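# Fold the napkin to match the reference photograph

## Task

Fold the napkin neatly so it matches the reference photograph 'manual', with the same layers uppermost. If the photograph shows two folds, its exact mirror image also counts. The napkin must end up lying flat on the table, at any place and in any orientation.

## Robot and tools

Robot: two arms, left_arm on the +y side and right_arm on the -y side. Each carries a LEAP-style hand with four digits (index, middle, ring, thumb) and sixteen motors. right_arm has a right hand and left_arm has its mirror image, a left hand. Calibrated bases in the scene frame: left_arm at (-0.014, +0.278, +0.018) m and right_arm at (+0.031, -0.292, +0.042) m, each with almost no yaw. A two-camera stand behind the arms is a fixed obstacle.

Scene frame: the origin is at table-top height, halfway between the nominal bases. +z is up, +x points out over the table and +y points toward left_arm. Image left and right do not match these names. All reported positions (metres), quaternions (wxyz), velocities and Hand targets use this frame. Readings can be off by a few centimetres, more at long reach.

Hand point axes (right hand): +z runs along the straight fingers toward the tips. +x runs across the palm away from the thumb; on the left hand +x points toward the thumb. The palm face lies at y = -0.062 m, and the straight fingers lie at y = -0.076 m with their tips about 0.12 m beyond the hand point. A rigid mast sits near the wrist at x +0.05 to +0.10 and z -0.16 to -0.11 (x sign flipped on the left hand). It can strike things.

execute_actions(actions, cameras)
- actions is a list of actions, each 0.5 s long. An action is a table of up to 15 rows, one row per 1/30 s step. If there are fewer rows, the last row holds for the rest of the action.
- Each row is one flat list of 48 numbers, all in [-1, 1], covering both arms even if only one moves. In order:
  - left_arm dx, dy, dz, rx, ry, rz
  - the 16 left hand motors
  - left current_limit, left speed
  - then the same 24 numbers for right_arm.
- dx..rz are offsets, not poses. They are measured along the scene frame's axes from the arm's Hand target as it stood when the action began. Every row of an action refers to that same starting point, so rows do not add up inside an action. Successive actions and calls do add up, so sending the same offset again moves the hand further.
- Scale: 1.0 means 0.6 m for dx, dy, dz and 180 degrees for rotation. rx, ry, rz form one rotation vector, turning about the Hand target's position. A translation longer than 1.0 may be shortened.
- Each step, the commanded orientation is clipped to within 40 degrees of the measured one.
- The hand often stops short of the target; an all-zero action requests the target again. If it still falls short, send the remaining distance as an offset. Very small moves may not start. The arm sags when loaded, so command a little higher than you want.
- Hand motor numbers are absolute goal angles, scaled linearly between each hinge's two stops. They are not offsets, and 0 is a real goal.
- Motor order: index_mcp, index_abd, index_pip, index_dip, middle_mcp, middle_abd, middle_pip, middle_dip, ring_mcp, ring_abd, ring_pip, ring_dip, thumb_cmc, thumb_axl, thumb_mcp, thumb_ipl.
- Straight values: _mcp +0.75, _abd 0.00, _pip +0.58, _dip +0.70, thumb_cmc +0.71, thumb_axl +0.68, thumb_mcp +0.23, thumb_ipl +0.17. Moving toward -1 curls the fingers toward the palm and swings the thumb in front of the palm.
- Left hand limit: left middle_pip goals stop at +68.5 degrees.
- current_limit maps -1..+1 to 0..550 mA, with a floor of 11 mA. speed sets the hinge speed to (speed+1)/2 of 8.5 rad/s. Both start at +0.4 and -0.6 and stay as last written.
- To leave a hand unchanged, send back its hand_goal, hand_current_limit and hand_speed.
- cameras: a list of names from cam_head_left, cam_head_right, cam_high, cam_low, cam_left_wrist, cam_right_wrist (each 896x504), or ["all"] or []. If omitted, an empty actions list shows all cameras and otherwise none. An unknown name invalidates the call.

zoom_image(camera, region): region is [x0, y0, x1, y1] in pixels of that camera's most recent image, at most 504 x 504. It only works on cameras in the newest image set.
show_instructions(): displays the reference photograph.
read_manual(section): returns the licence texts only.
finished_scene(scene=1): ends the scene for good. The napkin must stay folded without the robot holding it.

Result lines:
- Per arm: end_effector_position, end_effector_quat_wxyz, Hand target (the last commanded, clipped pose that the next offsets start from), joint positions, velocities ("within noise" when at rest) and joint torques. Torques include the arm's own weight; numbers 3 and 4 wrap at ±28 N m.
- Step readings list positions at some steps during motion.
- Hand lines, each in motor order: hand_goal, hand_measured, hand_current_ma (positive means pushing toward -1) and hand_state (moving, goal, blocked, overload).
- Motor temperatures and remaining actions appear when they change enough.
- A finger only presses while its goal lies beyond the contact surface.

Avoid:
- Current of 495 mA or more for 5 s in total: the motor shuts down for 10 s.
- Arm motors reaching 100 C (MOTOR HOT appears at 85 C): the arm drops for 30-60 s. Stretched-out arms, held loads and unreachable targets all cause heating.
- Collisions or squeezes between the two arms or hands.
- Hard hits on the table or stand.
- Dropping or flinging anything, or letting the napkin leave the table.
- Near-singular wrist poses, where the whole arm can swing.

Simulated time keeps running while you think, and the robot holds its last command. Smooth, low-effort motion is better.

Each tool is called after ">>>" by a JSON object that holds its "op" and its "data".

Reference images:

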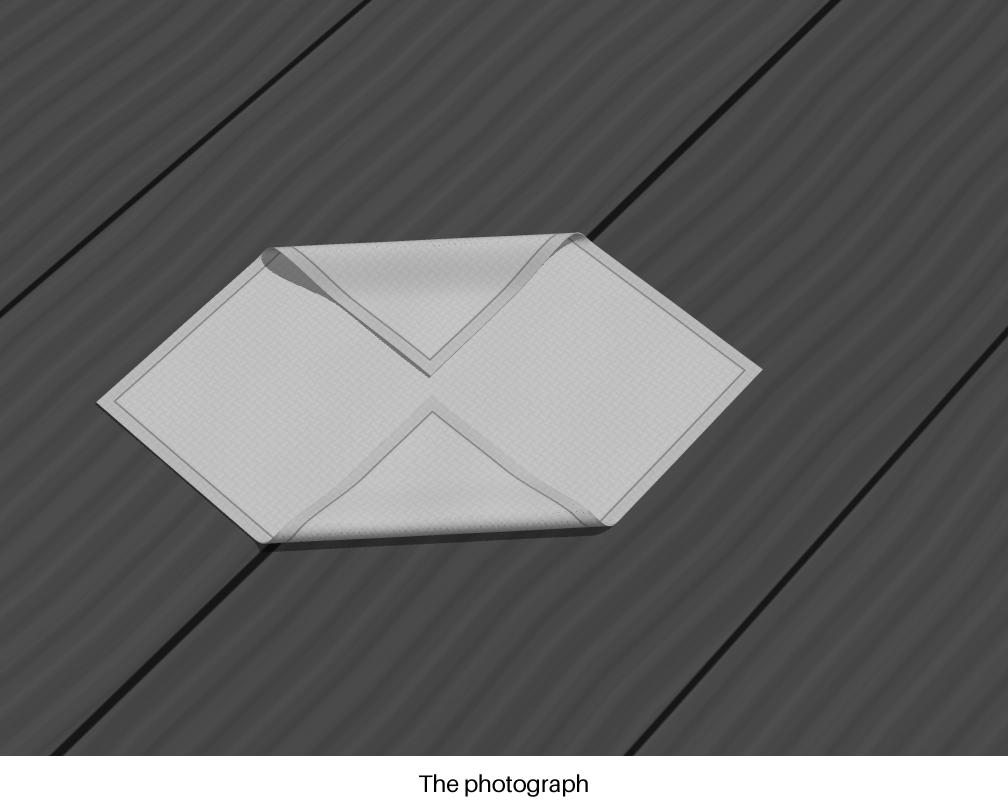

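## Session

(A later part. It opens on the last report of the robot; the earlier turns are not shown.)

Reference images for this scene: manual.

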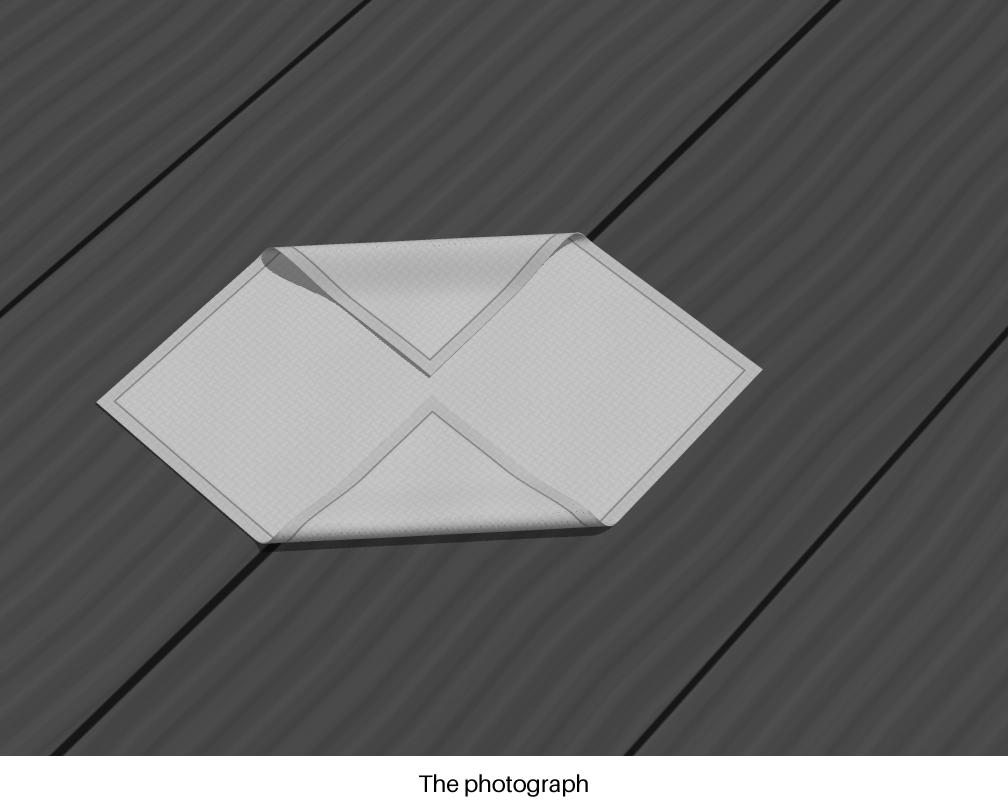

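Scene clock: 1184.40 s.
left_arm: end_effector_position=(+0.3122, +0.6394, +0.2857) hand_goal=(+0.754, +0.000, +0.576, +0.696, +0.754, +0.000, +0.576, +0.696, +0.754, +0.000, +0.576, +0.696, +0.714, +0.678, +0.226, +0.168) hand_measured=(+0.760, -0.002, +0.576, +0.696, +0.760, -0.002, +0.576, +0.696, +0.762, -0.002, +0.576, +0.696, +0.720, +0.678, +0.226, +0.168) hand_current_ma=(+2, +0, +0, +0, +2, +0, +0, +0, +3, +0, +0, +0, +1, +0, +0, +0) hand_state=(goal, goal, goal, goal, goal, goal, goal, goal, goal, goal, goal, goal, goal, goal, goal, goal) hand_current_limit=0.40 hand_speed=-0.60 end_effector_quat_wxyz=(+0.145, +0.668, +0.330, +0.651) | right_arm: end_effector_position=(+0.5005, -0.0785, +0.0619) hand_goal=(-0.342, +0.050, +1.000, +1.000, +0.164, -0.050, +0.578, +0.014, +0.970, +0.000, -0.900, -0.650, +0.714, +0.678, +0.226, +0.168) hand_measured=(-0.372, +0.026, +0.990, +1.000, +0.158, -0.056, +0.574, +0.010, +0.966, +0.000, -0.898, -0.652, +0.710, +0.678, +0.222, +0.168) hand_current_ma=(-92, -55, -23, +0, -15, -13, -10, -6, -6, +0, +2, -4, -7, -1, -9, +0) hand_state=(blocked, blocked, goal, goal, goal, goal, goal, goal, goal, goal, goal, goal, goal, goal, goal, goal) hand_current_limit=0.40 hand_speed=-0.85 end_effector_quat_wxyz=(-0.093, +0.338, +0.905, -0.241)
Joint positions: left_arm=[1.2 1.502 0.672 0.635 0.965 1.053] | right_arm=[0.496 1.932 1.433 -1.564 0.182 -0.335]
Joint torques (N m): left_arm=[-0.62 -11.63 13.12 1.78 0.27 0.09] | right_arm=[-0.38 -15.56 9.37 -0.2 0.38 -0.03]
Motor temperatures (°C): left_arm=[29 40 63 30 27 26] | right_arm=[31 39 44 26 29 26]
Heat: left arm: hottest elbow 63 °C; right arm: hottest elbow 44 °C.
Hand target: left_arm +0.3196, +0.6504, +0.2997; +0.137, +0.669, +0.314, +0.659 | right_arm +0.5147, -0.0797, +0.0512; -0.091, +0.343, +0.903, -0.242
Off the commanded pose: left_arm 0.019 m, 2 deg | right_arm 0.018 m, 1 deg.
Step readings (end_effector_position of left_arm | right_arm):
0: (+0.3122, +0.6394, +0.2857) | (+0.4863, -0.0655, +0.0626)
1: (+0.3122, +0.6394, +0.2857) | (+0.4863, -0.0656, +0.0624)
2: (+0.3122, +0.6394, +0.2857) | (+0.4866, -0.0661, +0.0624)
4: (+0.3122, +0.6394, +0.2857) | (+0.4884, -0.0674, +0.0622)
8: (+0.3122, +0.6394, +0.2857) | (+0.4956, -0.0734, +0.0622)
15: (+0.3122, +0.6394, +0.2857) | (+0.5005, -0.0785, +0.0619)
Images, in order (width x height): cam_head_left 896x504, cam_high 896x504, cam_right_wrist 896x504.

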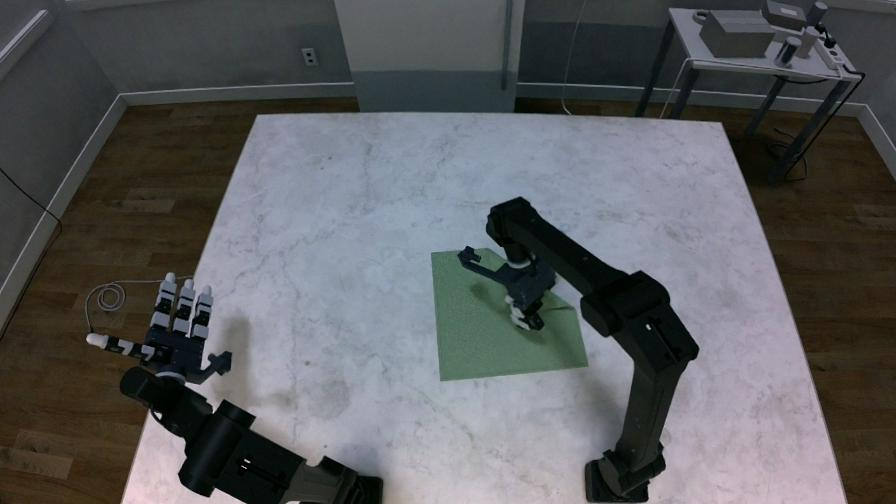

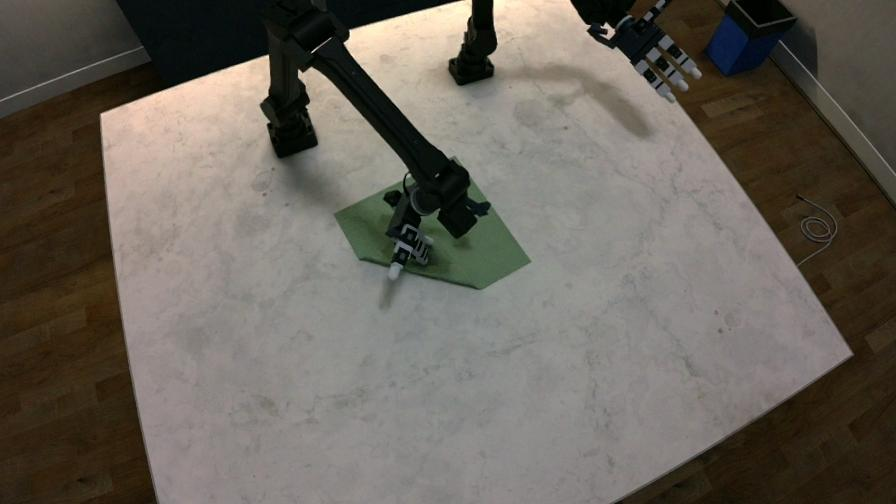

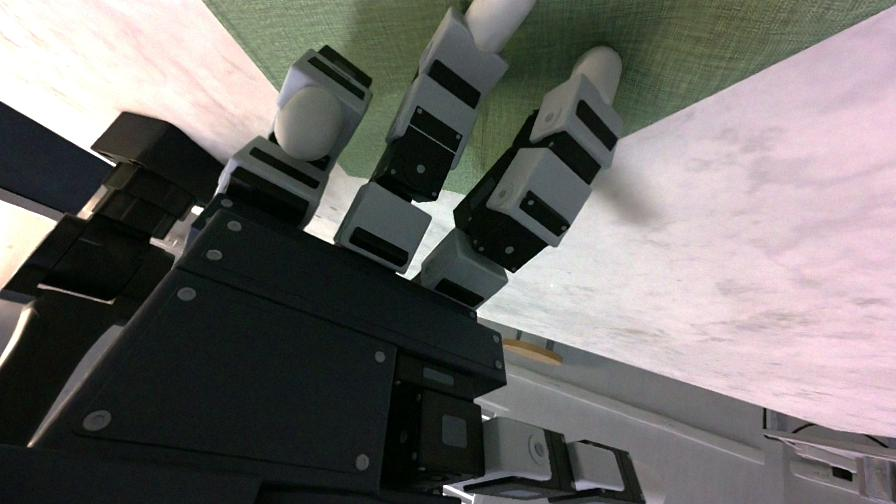

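>>> {"op": "execute_actions", "data": {"actions": [[[0,0,0,0,0,0,0.754,0,0.576,0.696,0.754,0,0.576,0.696,0.754,0,0.576,0.696,0.714,0.678,0.226,0.168,0.4,-0.6,0.017,0.008,0.075,0,0,0,-0.342,0.05,1,1,0.164,-0.05,0.577,0.0145,0.97,0,-0.9,-0.65,0.714,0.678,0.226,0.168,0.4,-0.85]],[[0,0,0,0,0,0,0.754,0,0.576,0.696,0.754,0,0.576,0.696,0.754,0,0.576,0.696,0.714,0.678,0.226,0.168,0.4,-0.6,-0.08,0.06,0.01,0,0,0,-0.342,-0.1,1,1,0.164,0.1,0.577,0.0145,0.97,0,-0.9,-0.65,0.714,0.678,0.226,0.168,0.4,-0.85]]], "cameras": ["cam_right_wrist","cam_head_left"]}}

>>> {"op": "zoom_image", "data": {"camera": "cam_right_wrist", "region": [400, 0, 700, 200]}}

>>> {"op": "zoom_image", "data": {"camera": "cam_head_left", "region": [400, 200, 620, 400]}}

Scene clock: 1250.53 s.
left_arm: end_effector_position=(+0.3122, +0.6394, +0.2857) hand_goal=(+0.754, +0.000, +0.576, +0.696, +0.754, +0.000, +0.576, +0.696, +0.754, +0.000, +0.576, +0.696, +0.714, +0.678, +0.226, +0.168) hand_measured=(+0.760, -0.002, +0.576, +0.696, +0.760, -0.002, +0.576, +0.696, +0.762, -0.002, +0.576, +0.696, +0.720, +0.678, +0.226, +0.168) hand_current_ma=(+2, +0, +0, +0, +2, +0, +0, +0, +3, +0, +0, +0, +1, +0, +0, +0) hand_state=(goal, goal, goal, goal, goal, goal, goal, goal, goal, goal, goal, goal, goal, goal, goal, goal) hand_current_limit=0.40 hand_speed=-0.60 end_effector_quat_wxyz=(+0.145, +0.668, +0.330, +0.651) | right_arm: end_effector_position=(+0.4771, -0.0340, +0.0926) hand_goal=(-0.342, -0.100, +1.000, +1.000, +0.164, +0.100, +0.578, +0.014, +0.970, +0.000, -0.900, -0.650, +0.714, +0.678, +0.226, +0.168) hand_measured=(-0.338, -0.096, +0.998, +1.000, +0.164, +0.096, +0.576, +0.012, +0.966, +0.000, -0.898, -0.652, +0.710, +0.678, +0.222, +0.168) hand_current_ma=(+6, +5, -4, +0, -1, -7, -4, -5, -6, +0, +2, -4, -7, -1, -9, +0) hand_state=(goal, goal, goal, goal, goal, goal, goal, goal, goal, goal, goal, goal, goal, goal, goal, goal) hand_current_limit=0.40 hand_speed=-0.85 end_effector_quat_wxyz=(-0.093, +0.334, +0.906, -0.244)
Joint positions: left_arm=[1.2 1.502 0.672 0.635 0.965 1.053] | right_arm=[0.593 1.907 1.48 -1.655 0.139 -0.254]
Joint torques (N m): left_arm=[-0.56 -11.63 13.12 1.77 0.27 0.1] | right_arm=[-0.67 -20.13 6.78 -0.98 0.1 0.09]
Motor temperatures (°C): left_arm=[29 40 63 30 27 26] | right_arm=[31 37 47 26 30 26]
Heat: left arm: hottest elbow 63 °C; right arm: hottest elbow 47 °C.
Hand target: left_arm +0.3196, +0.6504, +0.2997; +0.137, +0.669, +0.314, +0.659 | right_arm +0.4769, -0.0390, +0.1021; -0.091, +0.343, +0.903, -0.242
Off the commanded pose: left_arm 0.019 m, 2 deg | right_arm 0.011 m, 1 deg.
Step readings (end_effector_position of left_arm | right_arm):
0: (+0.3122, +0.6394, +0.2857) | (+0.5005, -0.0785, +0.0619)
1: (+0.3122, +0.6394, +0.2857) | (+0.5008, -0.0783, +0.0623)
2: (+0.3122, +0.6394, +0.2857) | (+0.5009, -0.0783, +0.0636)
4: (+0.3122, +0.6394, +0.2857) | (+0.5018, -0.0791, +0.0667)
8: (+0.3122, +0.6394, +0.2857) | (+0.5059, -0.0792, +0.0763)
15: (+0.3122, +0.6394, +0.2857) | (+0.5094, -0.0786, +0.0832)
16: (+0.3122, +0.6394, +0.2857) | (+0.5090, -0.0785, +0.0833)
17: (+0.3122, +0.6394, +0.2857) | (+0.5083, -0.0774, +0.0832)
19: (+0.3122, +0.6394, +0.2857) | (+0.5050, -0.0717, +0.0834)
23: (+0.3122, +0.6394, +0.2857) | (+0.4875, -0.0515, +0.0861)
30: (+0.3122, +0.6394, +0.2857) | (+0.4749, -0.0305, +0.0925)
Images, in order (width x height): cam_head_left 896x504, cam_right_wrist 896x504.

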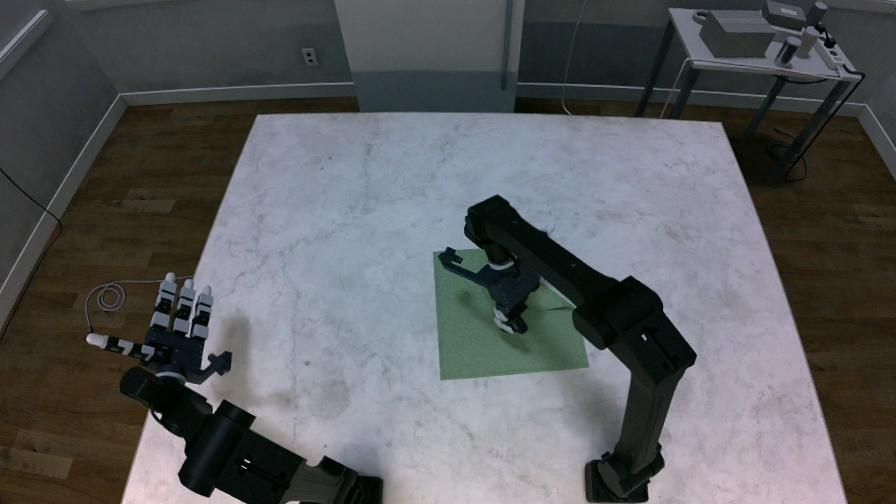

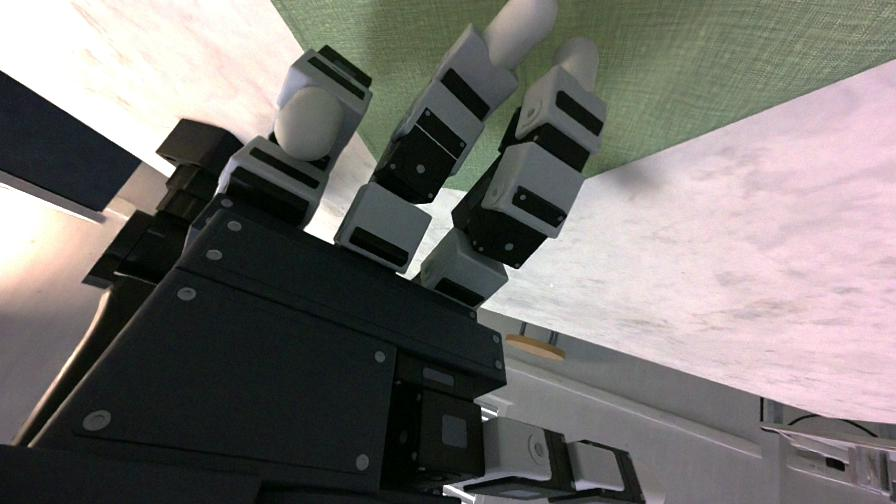

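Scaled by 1.680.

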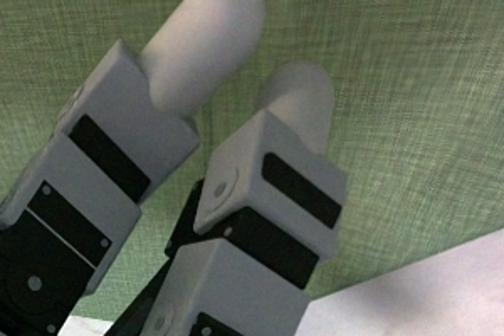

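Scaled by 2.291.

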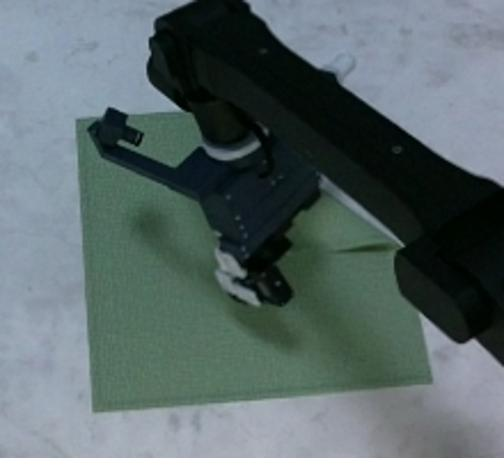

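>>> {"op": "zoom_image", "data": {"camera": "cam_right_wrist", "region": [540, 0, 700, 90]}}

>>> {"op": "zoom_image", "data": {"camera": "cam_head_left", "region": [480, 270, 560, 350]}}

Scaled by 3.150.

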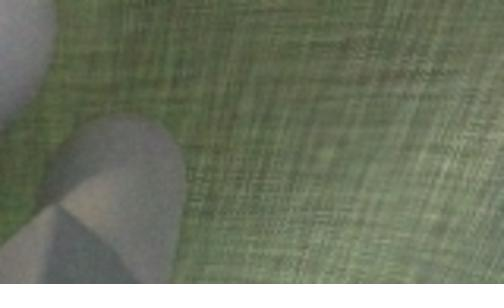

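Scaled by 6.300.

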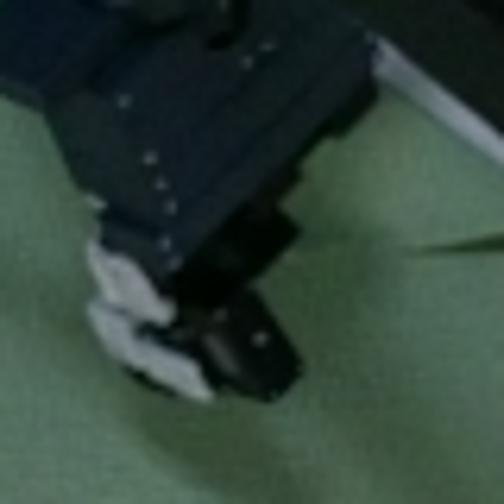

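>>> {"op": "execute_actions", "data": {"actions": [[[0,0,0,0,0,0,0.754,0,0.576,0.696,0.754,0,0.576,0.696,0.754,0,0.576,0.696,0.714,0.678,0.226,0.168,0.4,-0.6,-0.025,-0.012,-0.04,0,0,0,-0.342,-0.1,1,1,0.164,0.1,0.577,0.0145,0.97,0,-0.9,-0.65,0.714,0.678,0.226,0.168,0.4,-0.85]]], "cameras": ["cam_head_left","cam_low"]}}

>>> {"op": "zoom_image", "data": {"camera": "cam_head_left", "region": [460, 250, 560, 350]}}

Scene clock: 1261.53 s.
left_arm: end_effector_position=(+0.3122, +0.6394, +0.2857) hand_goal=(+0.754, +0.000, +0.576, +0.696, +0.754, +0.000, +0.576, +0.696, +0.754, +0.000, +0.576, +0.696, +0.714, +0.678, +0.226, +0.168) hand_measured=(+0.760, -0.002, +0.576, +0.696, +0.760, -0.002, +0.576, +0.696, +0.762, -0.002, +0.576, +0.696, +0.720, +0.678, +0.226, +0.168) hand_current_ma=(+2, +0, +0, +0, +2, +0, +0, +0, +3, +0, +0, +0, +1, +0, +0, +0) hand_state=(goal, goal, goal, goal, goal, goal, goal, goal, goal, goal, goal, goal, goal, goal, goal, goal) hand_current_limit=0.40 hand_speed=-0.60 end_effector_quat_wxyz=(+0.145, +0.668, +0.330, +0.651) | right_arm: end_effector_position=(+0.4586, -0.0463, +0.0699) hand_goal=(-0.342, -0.100, +1.000, +1.000, +0.164, +0.100, +0.578, +0.014, +0.970, +0.000, -0.900, -0.650, +0.714, +0.678, +0.226, +0.168) hand_measured=(-0.338, -0.096, +0.998, +1.000, +0.164, +0.096, +0.576, +0.012, +0.966, +0.000, -0.898, -0.652, +0.710, +0.678, +0.222, +0.168) hand_current_ma=(+7, +5, -4, +0, -1, -6, -4, -5, -6, +0, +2, -4, -7, -1, -9, +0) hand_state=(goal, goal, goal, goal, goal, goal, goal, goal, goal, goal, goal, goal, goal, goal, goal, goal) hand_current_limit=0.40 hand_speed=-0.85 end_effector_quat_wxyz=(-0.098, +0.335, +0.903, -0.252)
Joint positions: left_arm=[1.2 1.502 0.672 0.635 0.965 1.053] | right_arm=[0.593 1.895 1.392 -1.599 0.139 -0.25]
Joint torques (N m): left_arm=[-0.56 -11.63 13.11 1.77 0.27 0.1] | right_arm=[-0.26 -20.42 6.53 -0.35 0.04 0.07]
Motor temperatures (°C): left_arm=[29 40 63 30 27 26] | right_arm=[31 39 44 26 30 26]
Heat: left arm: hottest elbow 63 °C; right arm: hottest elbow 44 °C.
Hand target: left_arm +0.3196, +0.6504, +0.2997; +0.137, +0.669, +0.314, +0.659 | right_arm +0.4619, -0.0461, +0.0783; -0.091, +0.343, +0.903, -0.242
Off the commanded pose: left_arm 0.019 m, 2 deg | right_arm 0.009 m, 2 deg.
Step readings (end_effector_position of left_arm | right_arm):
0: (+0.3122, +0.6394, +0.2857) | (+0.4771, -0.0341, +0.0926)
1: (+0.3122, +0.6394, +0.2857) | (+0.4769, -0.0342, +0.0924)
2: (+0.3122, +0.6394, +0.2857) | (+0.4757, -0.0350, +0.0913)
4: (+0.3122, +0.6394, +0.2857) | (+0.4709, -0.0382, +0.0865)
8: (+0.3122, +0.6394, +0.2857) | (+0.4590, -0.0460, +0.0733)
15: (+0.3122, +0.6394, +0.2857) | (+0.4584, -0.0465, +0.0700)
Images, in order (width x height): cam_head_left 896x504, cam_low 896x504.

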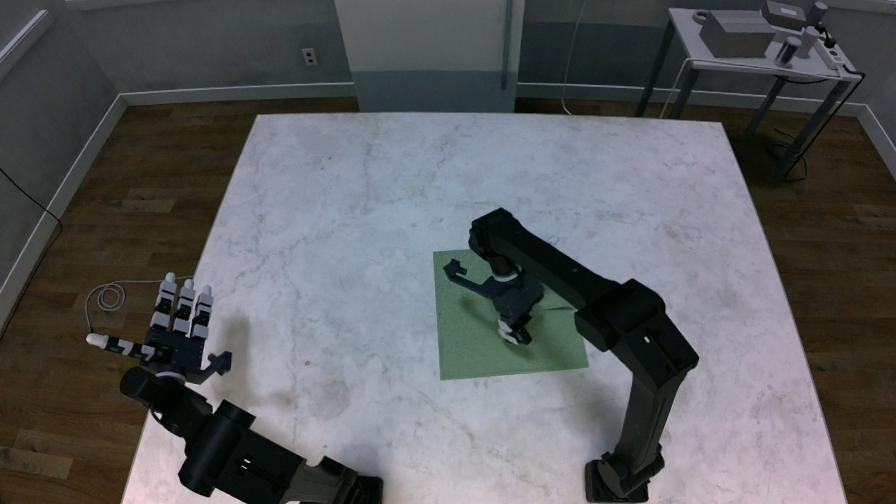

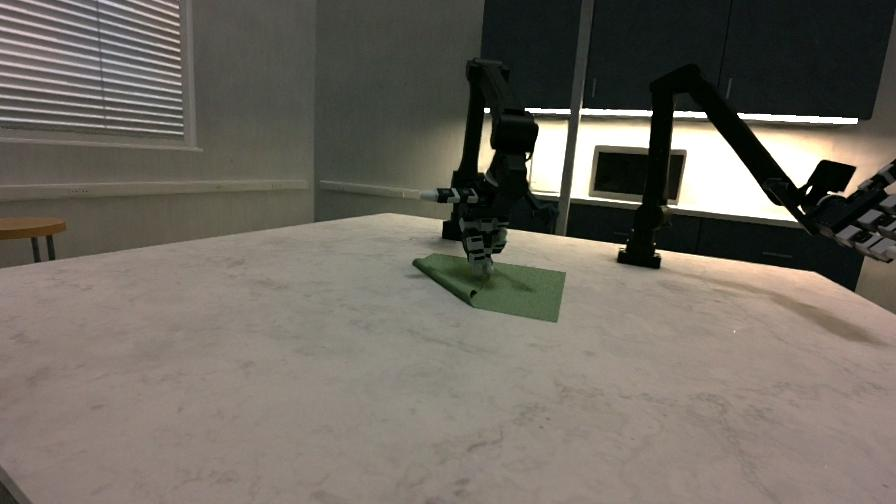

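Scaled by 5.040.

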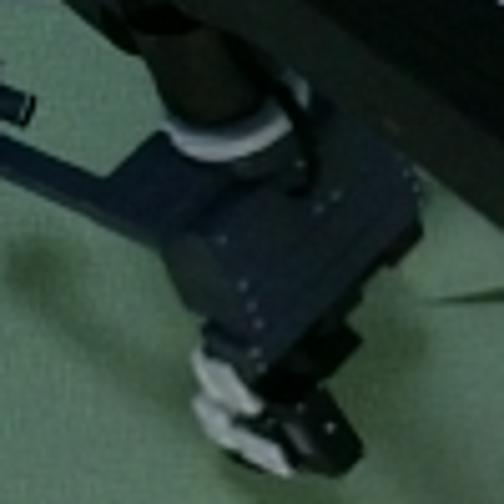

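>>> {"op": "zoom_image", "data": {"camera": "cam_low", "region": [400, 220, 580, 330]}}

Scaled by 2.800.

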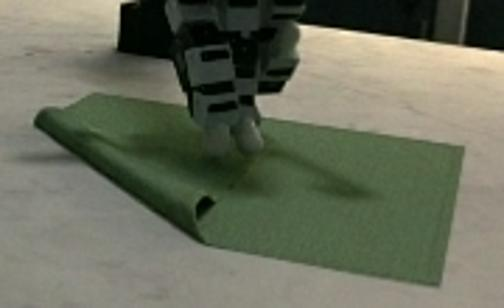

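>>> {"op": "zoom_image", "data": {"camera": "cam_low", "region": [455, 255, 525, 300]}}

Scaled by 7.200.

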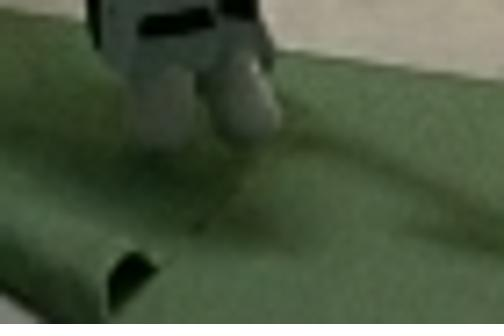

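>>> {"op": "execute_actions", "data": {"actions": [[[0,0,0,0,0,0,0.754,0,0.576,0.696,0.754,0,0.576,0.696,0.754,0,0.576,0.696,0.714,0.678,0.226,0.168,0.4,-0.6,-0.017,0.027,0.006,0,0,0,-0.342,-0.1,1,1,0.164,0.1,0.577,0.0145,0.97,0,-0.9,-0.65,0.714,0.678,0.226,0.168,0.4,-0.85]]], "cameras": ["cam_low"]}}

>>> {"op": "zoom_image", "data": {"camera": "cam_low", "region": [455, 255, 525, 300]}}

Scene clock: 1283.13 s.
left_arm: end_effector_position=(+0.3122, +0.6394, +0.2857) hand_goal=(+0.754, +0.000, +0.576, +0.696, +0.754, +0.000, +0.576, +0.696, +0.754, +0.000, +0.576, +0.696, +0.714, +0.678, +0.226, +0.168) hand_measured=(+0.760, -0.002, +0.576, +0.696, +0.760, -0.002, +0.576, +0.696, +0.762, -0.002, +0.576, +0.696, +0.720, +0.678, +0.226, +0.168) hand_current_ma=(+2, +0, +0, +0, +2, +0, +0, +0, +3, +0, +0, +0, +1, +0, +0, +0) hand_state=(goal, goal, goal, goal, goal, goal, goal, goal, goal, goal, goal, goal, goal, goal, goal, goal) hand_current_limit=0.40 hand_speed=-0.60 end_effector_quat_wxyz=(+0.145, +0.668, +0.330, +0.651) | right_arm: end_effector_position=(+0.4497, -0.0314, +0.0699) hand_goal=(-0.342, -0.100, +1.000, +1.000, +0.164, +0.100, +0.578, +0.014, +0.970, +0.000, -0.900, -0.650, +0.714, +0.678, +0.226, +0.168) hand_measured=(-0.338, -0.096, +0.998, +1.000, +0.164, +0.096, +0.576, +0.012, +0.966, +0.000, -0.898, -0.652, +0.710, +0.678, +0.222, +0.168) hand_current_ma=(+7, +5, -4, +0, -1, -6, -4, -5, -6, +0, +2, -4, -7, -1, -9, +0) hand_state=(goal, goal, goal, goal, goal, goal, goal, goal, goal, goal, goal, goal, goal, goal, goal, goal) hand_current_limit=0.40 hand_speed=-0.85 end_effector_quat_wxyz=(-0.098, +0.337, +0.903, -0.250)
Joint positions: left_arm=[1.2 1.502 0.672 0.635 0.965 1.053] | right_arm=[0.628 1.895 1.392 -1.599 0.12 -0.217]
Joint torques (N m): left_arm=[-0.56 -11.69 13.12 1.78 0.28 0.1] | right_arm=[-0.21 -20.54 6.97 -0.9 0.04 0.06]
Motor temperatures (°C): left_arm=[29 39 64 30 27 26] | right_arm=[31 38 43 26 29 26]
Heat: left arm: hottest elbow 64 °C; right arm: hottest elbow 43 °C.
Hand target: left_arm +0.3196, +0.6504, +0.2997; +0.137, +0.669, +0.314, +0.659 | right_arm +0.4518, -0.0299, +0.0819; -0.091, +0.343, +0.903, -0.242
Off the commanded pose: left_arm 0.019 m, 2 deg | right_arm 0.012 m, 1 deg.
Step readings (end_effector_position of left_arm | right_arm):
0: (+0.3122, +0.6394, +0.2857) | (+0.4587, -0.0463, +0.0699)
1: (+0.3122, +0.6394, +0.2857) | (+0.4587, -0.0462, +0.0699)
2: (+0.3122, +0.6394, +0.2857) | (+0.4585, -0.0459, +0.0699)
4: (+0.3122, +0.6394, +0.2857) | (+0.4575, -0.0444, +0.0698)
8: (+0.3122, +0.6394, +0.2857) | (+0.4534, -0.0375, +0.0698)
15: (+0.3122, +0.6394, +0.2857) | (+0.4495, -0.0312, +0.0698)
Images, in order (width x height): cam_low 896x504.

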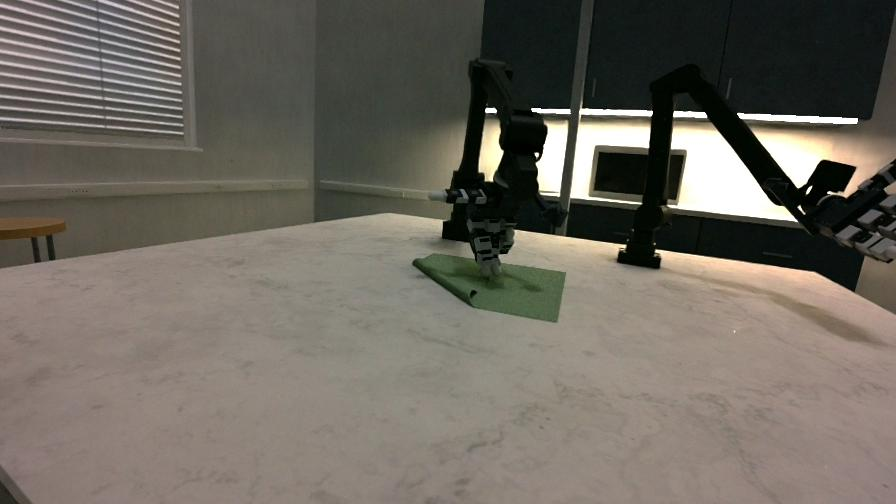

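Scaled by 7.200.

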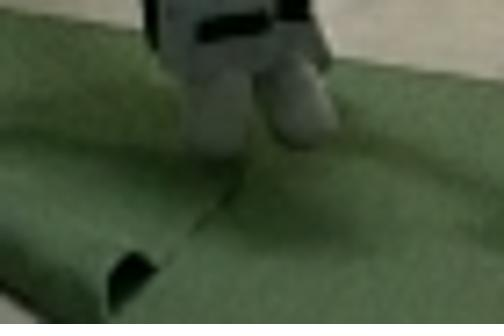

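>>> {"op": "execute_actions", "data": {"actions": [[[0,0,0,0,0,0,0.754,0,0.576,0.696,0.754,0,0.576,0.696,0.754,0,0.576,0.696,0.714,0.678,0.226,0.168,0.4,-0.6,0,0,-0.05,0,0,0,-0.342,-0.1,1,1,0.164,0.1,0.577,0.0145,0.97,0,-0.9,-0.65,0.714,0.678,0.226,0.168,0.4,-0.85]]], "cameras": ["cam_low"]}}

>>> {"op": "zoom_image", "data": {"camera": "cam_low", "region": [455, 255, 525, 300]}}

Scene clock: 1293.43 s.
left_arm: end_effector_position=(+0.3122, +0.6394, +0.2857) hand_goal=(+0.754, +0.000, +0.576, +0.696, +0.754, +0.000, +0.576, +0.696, +0.754, +0.000, +0.576, +0.696, +0.714, +0.678, +0.226, +0.168) hand_measured=(+0.760, -0.002, +0.576, +0.696, +0.760, -0.002, +0.576, +0.696, +0.762, -0.002, +0.576, +0.696, +0.720, +0.678, +0.226, +0.168) hand_current_ma=(+2, +0, +0, +0, +2, +0, +0, +0, +3, +0, +0, +0, +1, +0, +0, +0) hand_state=(goal, goal, goal, goal, goal, goal, goal, goal, goal, goal, goal, goal, goal, goal, goal, goal) hand_current_limit=0.40 hand_speed=-0.60 end_effector_quat_wxyz=(+0.145, +0.668, +0.330, +0.651) | right_arm: end_effector_position=(+0.4525, -0.0302, +0.0631) hand_goal=(-0.342, -0.100, +1.000, +1.000, +0.164, +0.100, +0.578, +0.014, +0.970, +0.000, -0.900, -0.650, +0.714, +0.678, +0.226, +0.168) hand_measured=(-0.352, -0.112, +1.000, +1.000, +0.164, +0.096, +0.576, +0.012, +0.966, +0.000, -0.898, -0.652, +0.710, +0.678, +0.222, +0.168) hand_current_ma=(-24, -25, +0, +0, -1, -6, -4, -5, -6, +0, +2, -4, -7, -1, -9, +0) hand_state=(goal, goal, goal, goal, goal, goal, goal, goal, goal, goal, goal, goal, goal, goal, goal, goal) hand_current_limit=0.40 hand_speed=-0.85 end_effector_quat_wxyz=(-0.090, +0.342, +0.904, -0.241)
Joint positions: left_arm=[1.2 1.502 0.672 0.635 0.965 1.053] | right_arm=[0.628 1.895 1.375 -1.558 0.12 -0.21]
Joint torques (N m): left_arm=[-0.62 -11.63 13.12 1.78 0.27 0.1] | right_arm=[0.32 -16.79 5.89 0.09 0.08 0]
Motor temperatures (°C): left_arm=[29 39 64 30 27 26] | right_arm=[31 38 42 26 29 26]
Heat: left arm: hottest elbow 64 °C; right arm: hottest elbow 42 °C.
Hand target: left_arm +0.3196, +0.6504, +0.2997; +0.137, +0.669, +0.314, +0.659 | right_arm +0.4517, -0.0300, +0.0517; -0.091, +0.343, +0.903, -0.242
Off the commanded pose: left_arm 0.019 m, 2 deg | right_arm 0.011 m, 0 deg.
Step readings (end_effector_position of left_arm | right_arm):
0: (+0.3122, +0.6394, +0.2857) | (+0.4497, -0.0315, +0.0699)
1: (+0.3122, +0.6394, +0.2857) | (+0.4497, -0.0315, +0.0699)
2: (+0.3122, +0.6394, +0.2857) | (+0.4499, -0.0313, +0.0696)
4: (+0.3122, +0.6394, +0.2857) | (+0.4515, -0.0302, +0.0674)
8: (+0.3122, +0.6394, +0.2857) | (+0.4518, -0.0304, +0.0636)
15: (+0.3122, +0.6394, +0.2857) | (+0.4525, -0.0302, +0.0632)
Images, in order (width x height): cam_low 896x504.

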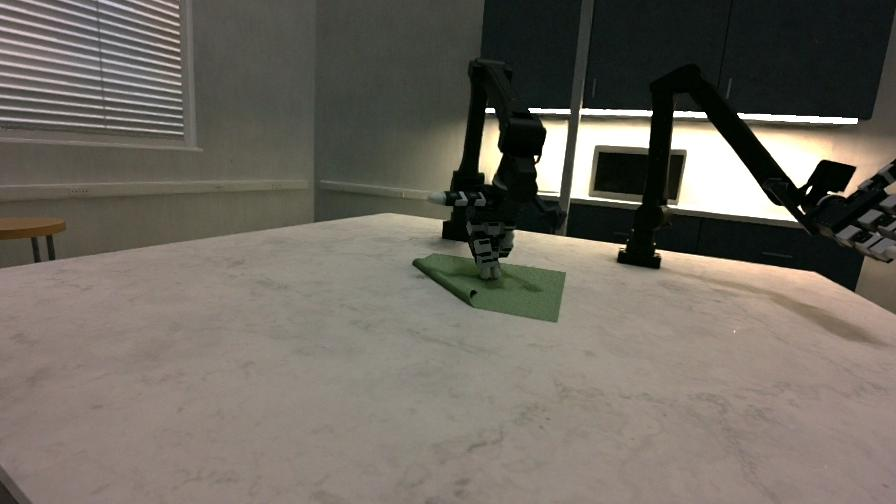

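Scaled by 7.200.

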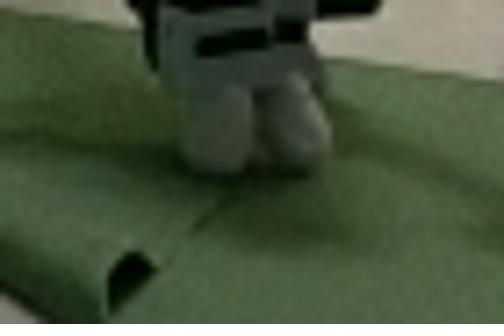

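>>> {"op": "execute_actions", "data": {"actions": [[[0,0,0,0,0,0,0.754,0,0.576,0.696,0.754,0,0.576,0.696,0.754,0,0.576,0.696,0.714,0.678,0.226,0.168,0.4,-0.6,0,0,-0.01,0,0,0,-0.342,0.2,1,1,0.164,0.1,0.577,0.0145,0.97,0,-0.9,-0.65,0.714,0.678,0.226,0.168,0.4,-0.9]],[[0,0,0,0,0,0,0.754,0,0.576,0.696,0.754,0,0.576,0.696,0.754,0,0.576,0.696,0.714,0.678,0.226,0.168,0.4,-0.6,0,0,0,0,0,0,-0.342,0.2,1,1,0.164,0.1,0.577,0.0145,0.97,0,-0.9,-0.65,0.714,0.678,0.226,0.168,0.4,-0.9]]], "cameras": ["cam_low"]}}

>>> {"op": "zoom_image", "data": {"camera": "cam_low", "region": [455, 255, 525, 300]}}

Scene clock: 1301.83 s.
left_arm: end_effector_position=(+0.3122, +0.6394, +0.2857) hand_goal=(+0.754, +0.000, +0.576, +0.696, +0.754, +0.000, +0.576, +0.696, +0.754, +0.000, +0.576, +0.696, +0.714, +0.678, +0.226, +0.168) hand_measured=(+0.760, -0.002, +0.576, +0.696, +0.760, -0.002, +0.576, +0.696, +0.762, -0.002, +0.576, +0.696, +0.720, +0.678, +0.226, +0.168) hand_current_ma=(+2, +0, +0, +0, +2, +0, +0, +0, +3, +0, +0, +0, +1, +0, +0, +0) hand_state=(goal, goal, goal, goal, goal, goal, goal, goal, goal, goal, goal, goal, goal, goal, goal, goal) hand_current_limit=0.40 hand_speed=-0.60 end_effector_quat_wxyz=(+0.145, +0.668, +0.330, +0.651) | right_arm: end_effector_position=(+0.4522, -0.0267, +0.0616) hand_goal=(-0.342, +0.200, +1.000, +1.000, +0.164, +0.100, +0.578, +0.014, +0.970, +0.000, -0.900, -0.650, +0.714, +0.678, +0.226, +0.168) hand_measured=(-0.370, +0.102, +1.000, +1.000, +0.162, +0.112, +0.576, +0.012, +0.966, +0.000, -0.898, -0.652, +0.710, +0.678, +0.222, +0.168) hand_current_ma=(-88, -319, +0, +0, -4, +25, -4, -5, -6, +0, +2, -4, -7, -1, -9, +0) hand_state=(blocked, blocked, goal, goal, goal, goal, goal, goal, goal, goal, goal, goal, goal, goal, goal, goal) hand_current_limit=0.40 hand_speed=-0.90 end_effector_quat_wxyz=(-0.088, +0.341, +0.906, -0.236)
Joint positions: left_arm=[1.2 1.502 0.672 0.635 0.965 1.053] | right_arm=[0.633 1.895 1.372 -1.545 0.116 -0.209]
Joint torques (N m): left_arm=[-0.56 -11.69 13.12 1.78 0.27 0.1] | right_arm=[-0.09 -16.03 5.7 0.12 0.2 0]
Motor temperatures (°C): left_arm=[29 39 64 30 27 26] | right_arm=[31 38 42 26 29 26]
Heat: left arm: hottest elbow 64 °C; right arm: hottest elbow 42 °C.
Hand target: left_arm +0.3196, +0.6504, +0.2997; +0.137, +0.669, +0.314, +0.659 | right_arm +0.4517, -0.0299, +0.0459; -0.091, +0.343, +0.903, -0.242
Off the commanded pose: left_arm 0.019 m, 2 deg | right_arm 0.016 m, 1 deg.
Step readings (end_effector_position of left_arm | right_arm):
0: (+0.3122, +0.6394, +0.2857) | (+0.4525, -0.0302, +0.0631)
1: (+0.3122, +0.6394, +0.2857) | (+0.4525, -0.0302, +0.0631)
2: (+0.3122, +0.6394, +0.2857) | (+0.4529, -0.0300, +0.0630)
4: (+0.3122, +0.6394, +0.2857) | (+0.4533, -0.0297, +0.0627)
8: (+0.3122, +0.6394, +0.2857) | (+0.4522, -0.0303, +0.0619)
15: (+0.3122, +0.6394, +0.2857) | (+0.4518, -0.0293, +0.0619)
16: (+0.3122, +0.6394, +0.2857) | (+0.4518, -0.0290, +0.0618)
17: (+0.3122, +0.6394, +0.2857) | (+0.4520, -0.0287, +0.0618)
19: (+0.3122, +0.6394, +0.2857) | (+0.4519, -0.0280, +0.0617)
23: (+0.3122, +0.6394, +0.2857) | (+0.4522, -0.0270, +0.0616)
30: (+0.3122, +0.6394, +0.2857) | (+0.4522, -0.0267, +0.0616)
Images, in order (width x height): cam_low 896x504.

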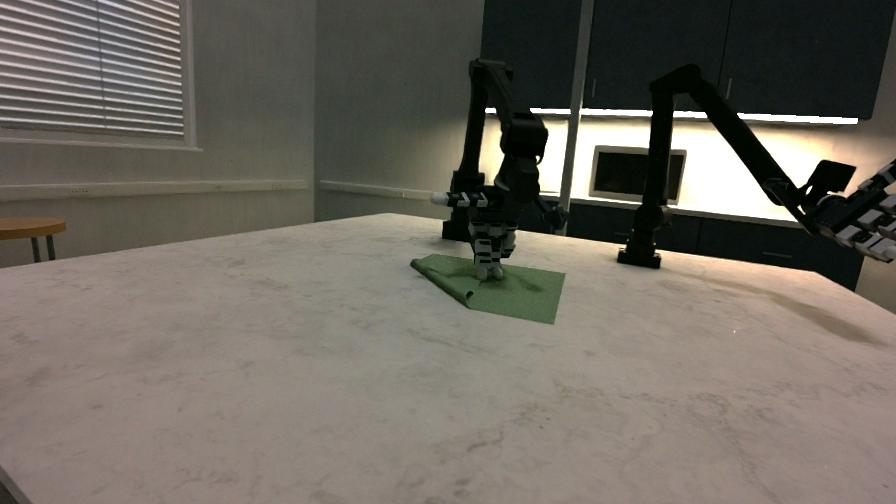

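Scaled by 7.200.

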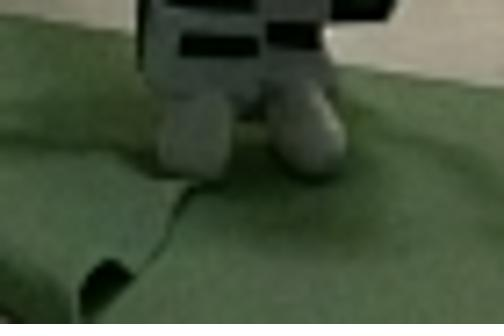

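>>> {"op": "execute_actions", "data": {"actions": [[[0,0,0,0,0,0,0.754,0,0.576,0.696,0.754,0,0.576,0.696,0.754,0,0.576,0.696,0.714,0.678,0.226,0.168,0.4,-0.6,0,0,0,0,0,0,-0.342,0.4,1,1,0.164,0.1,0.577,0.0145,0.97,0,-0.9,-0.65,0.714,0.678,0.226,0.168,0.6,-0.9]],[[0,0,0,0,0,0,0.754,0,0.576,0.696,0.754,0,0.576,0.696,0.754,0,0.576,0.696,0.714,0.678,0.226,0.168,0.4,-0.6,0,0,0,0,0,0,-0.342,0.4,1,1,0.164,0.1,0.577,0.0145,0.97,0,-0.9,-0.65,0.714,0.678,0.226,0.168,0.6,-0.9]]], "cameras": ["cam_low","cam_head_left"]}}

>>> {"op": "zoom_image", "data": {"camera": "cam_low", "region": [455, 255, 525, 300]}}

>>> {"op": "zoom_image", "data": {"camera": "cam_head_left", "region": [400, 200, 620, 400]}}

Scene clock: 1313.23 s.
left_arm: end_effector_position=(+0.3122, +0.6394, +0.2857) hand_goal=(+0.754, +0.000, +0.576, +0.696, +0.754, +0.000, +0.576, +0.696, +0.754, +0.000, +0.576, +0.696, +0.714, +0.678, +0.226, +0.168) hand_measured=(+0.760, -0.002, +0.576, +0.696, +0.760, -0.002, +0.576, +0.696, +0.762, -0.002, +0.576, +0.696, +0.720, +0.678, +0.226, +0.168) hand_current_ma=(+2, +0, +0, +0, +2, +0, +0, +0, +3, +0, +0, +0, +1, +0, +0, +0) hand_state=(goal, goal, goal, goal, goal, goal, goal, goal, goal, goal, goal, goal, goal, goal, goal, goal) hand_current_limit=0.40 hand_speed=-0.60 end_effector_quat_wxyz=(+0.145, +0.668, +0.330, +0.651) | right_arm: end_effector_position=(+0.4538, -0.0261, +0.0613) hand_goal=(-0.342, +0.400, +1.000, +1.000, +0.164, +0.100, +0.578, +0.014, +0.970, +0.000, -0.900, -0.650, +0.714, +0.678, +0.226, +0.168) hand_measured=(-0.348, +0.386, +1.000, +1.000, +0.158, +0.120, +0.570, +0.004, +0.966, +0.000, -0.898, -0.652, +0.710, +0.678, +0.222, +0.168) hand_current_ma=(-15, -32, -1, +0, -11, +43, -17, -22, -6, +0, +2, -4, -7, -1, -9, +0) hand_state=(goal, goal, goal, goal, goal, goal, goal, goal, goal, goal, goal, goal, goal, goal, goal, goal) hand_current_limit=0.60 hand_speed=-0.90 end_effector_quat_wxyz=(-0.086, +0.341, +0.906, -0.234)
Joint positions: left_arm=[1.2 1.502 0.672 0.635 0.965 1.053] | right_arm=[0.633 1.895 1.372 -1.538 0.119 -0.209]
Joint torques (N m): left_arm=[-0.62 -11.63 13.12 1.78 0.27 0.09] | right_arm=[-0.09 -16.26 5.59 -0.14 0.14 0.02]
Motor temperatures (°C): left_arm=[29 39 64 30 27 26] | right_arm=[31 38 41 26 29 26]
Heat: left arm: hottest elbow 64 °C; right arm: hottest elbow 41 °C.
Hand target: left_arm +0.3196, +0.6504, +0.2997; +0.137, +0.669, +0.314, +0.659 | right_arm +0.4517, -0.0300, +0.0459; -0.091, +0.343, +0.903, -0.242
Off the commanded pose: left_arm 0.019 m, 2 deg | right_arm 0.016 m, 1 deg.
Step readings (end_effector_position of left_arm | right_arm):
0: (+0.3122, +0.6394, +0.2857) | (+0.4522, -0.0267, +0.0616)
1: (+0.3122, +0.6394, +0.2857) | (+0.4522, -0.0267, +0.0616)
2: (+0.3122, +0.6394, +0.2857) | (+0.4522, -0.0267, +0.0615)
4: (+0.3122, +0.6394, +0.2857) | (+0.4522, -0.0267, +0.0615)
8: (+0.3122, +0.6394, +0.2857) | (+0.4523, -0.0265, +0.0615)
15: (+0.3122, +0.6394, +0.2857) | (+0.4538, -0.0261, +0.0613)
16: (+0.3122, +0.6394, +0.2857) | (+0.4538, -0.0261, +0.0613)
17: (+0.3122, +0.6394, +0.2857) | (+0.4538, -0.0261, +0.0613)
19: (+0.3122, +0.6394, +0.2857) | (+0.4538, -0.0261, +0.0613)
23: (+0.3122, +0.6394, +0.2857) | (+0.4538, -0.0261, +0.0613)
30: (+0.3122, +0.6394, +0.2857) | (+0.4538, -0.0261, +0.0613)
Images, in order (width x height): cam_head_left 896x504, cam_low 896x504.

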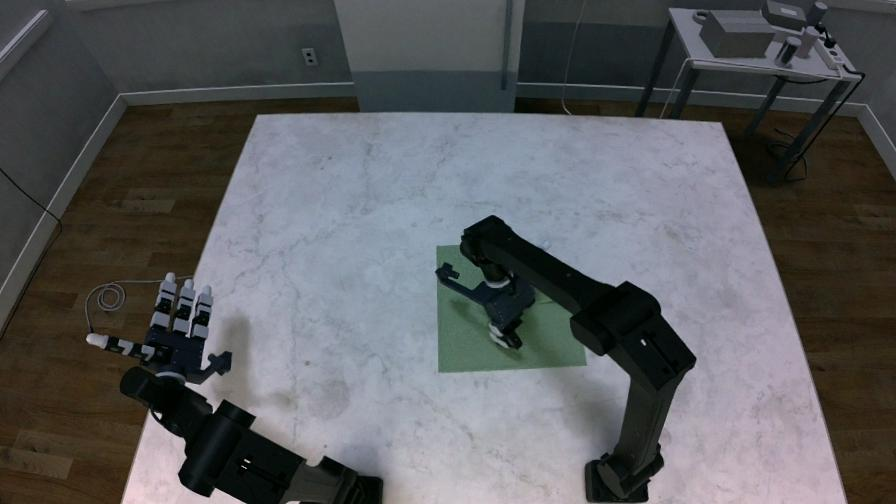

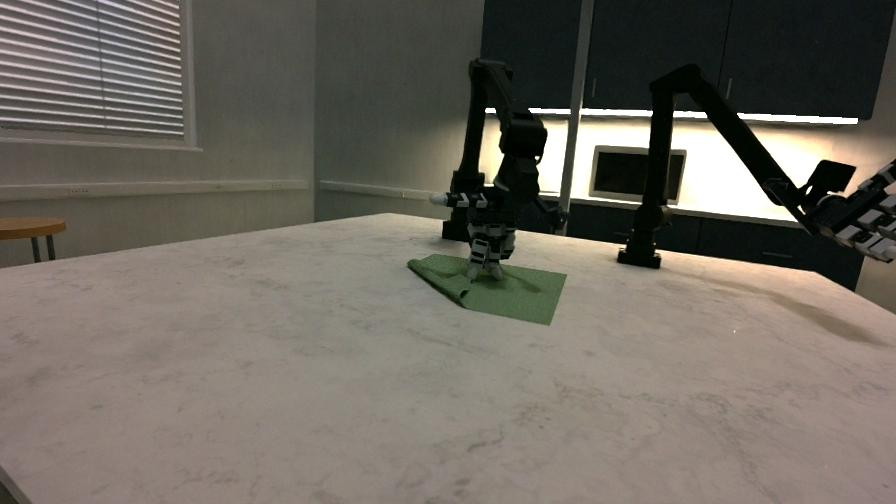

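Scaled by 7.200.

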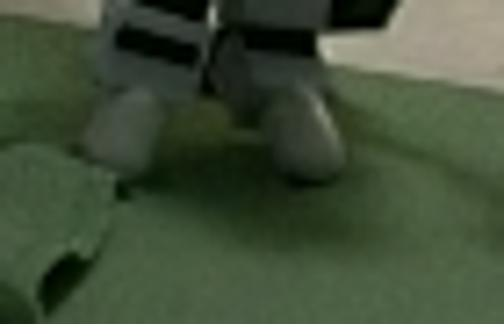

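Scaled by 2.291.

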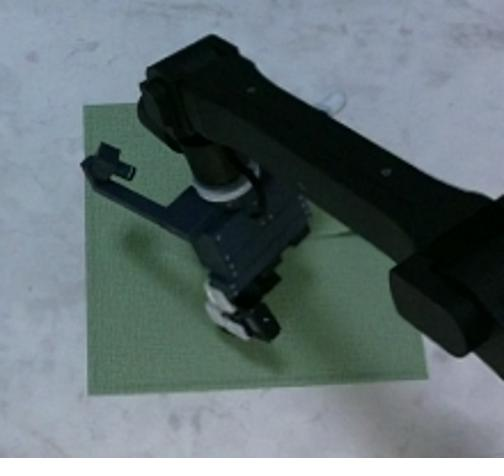

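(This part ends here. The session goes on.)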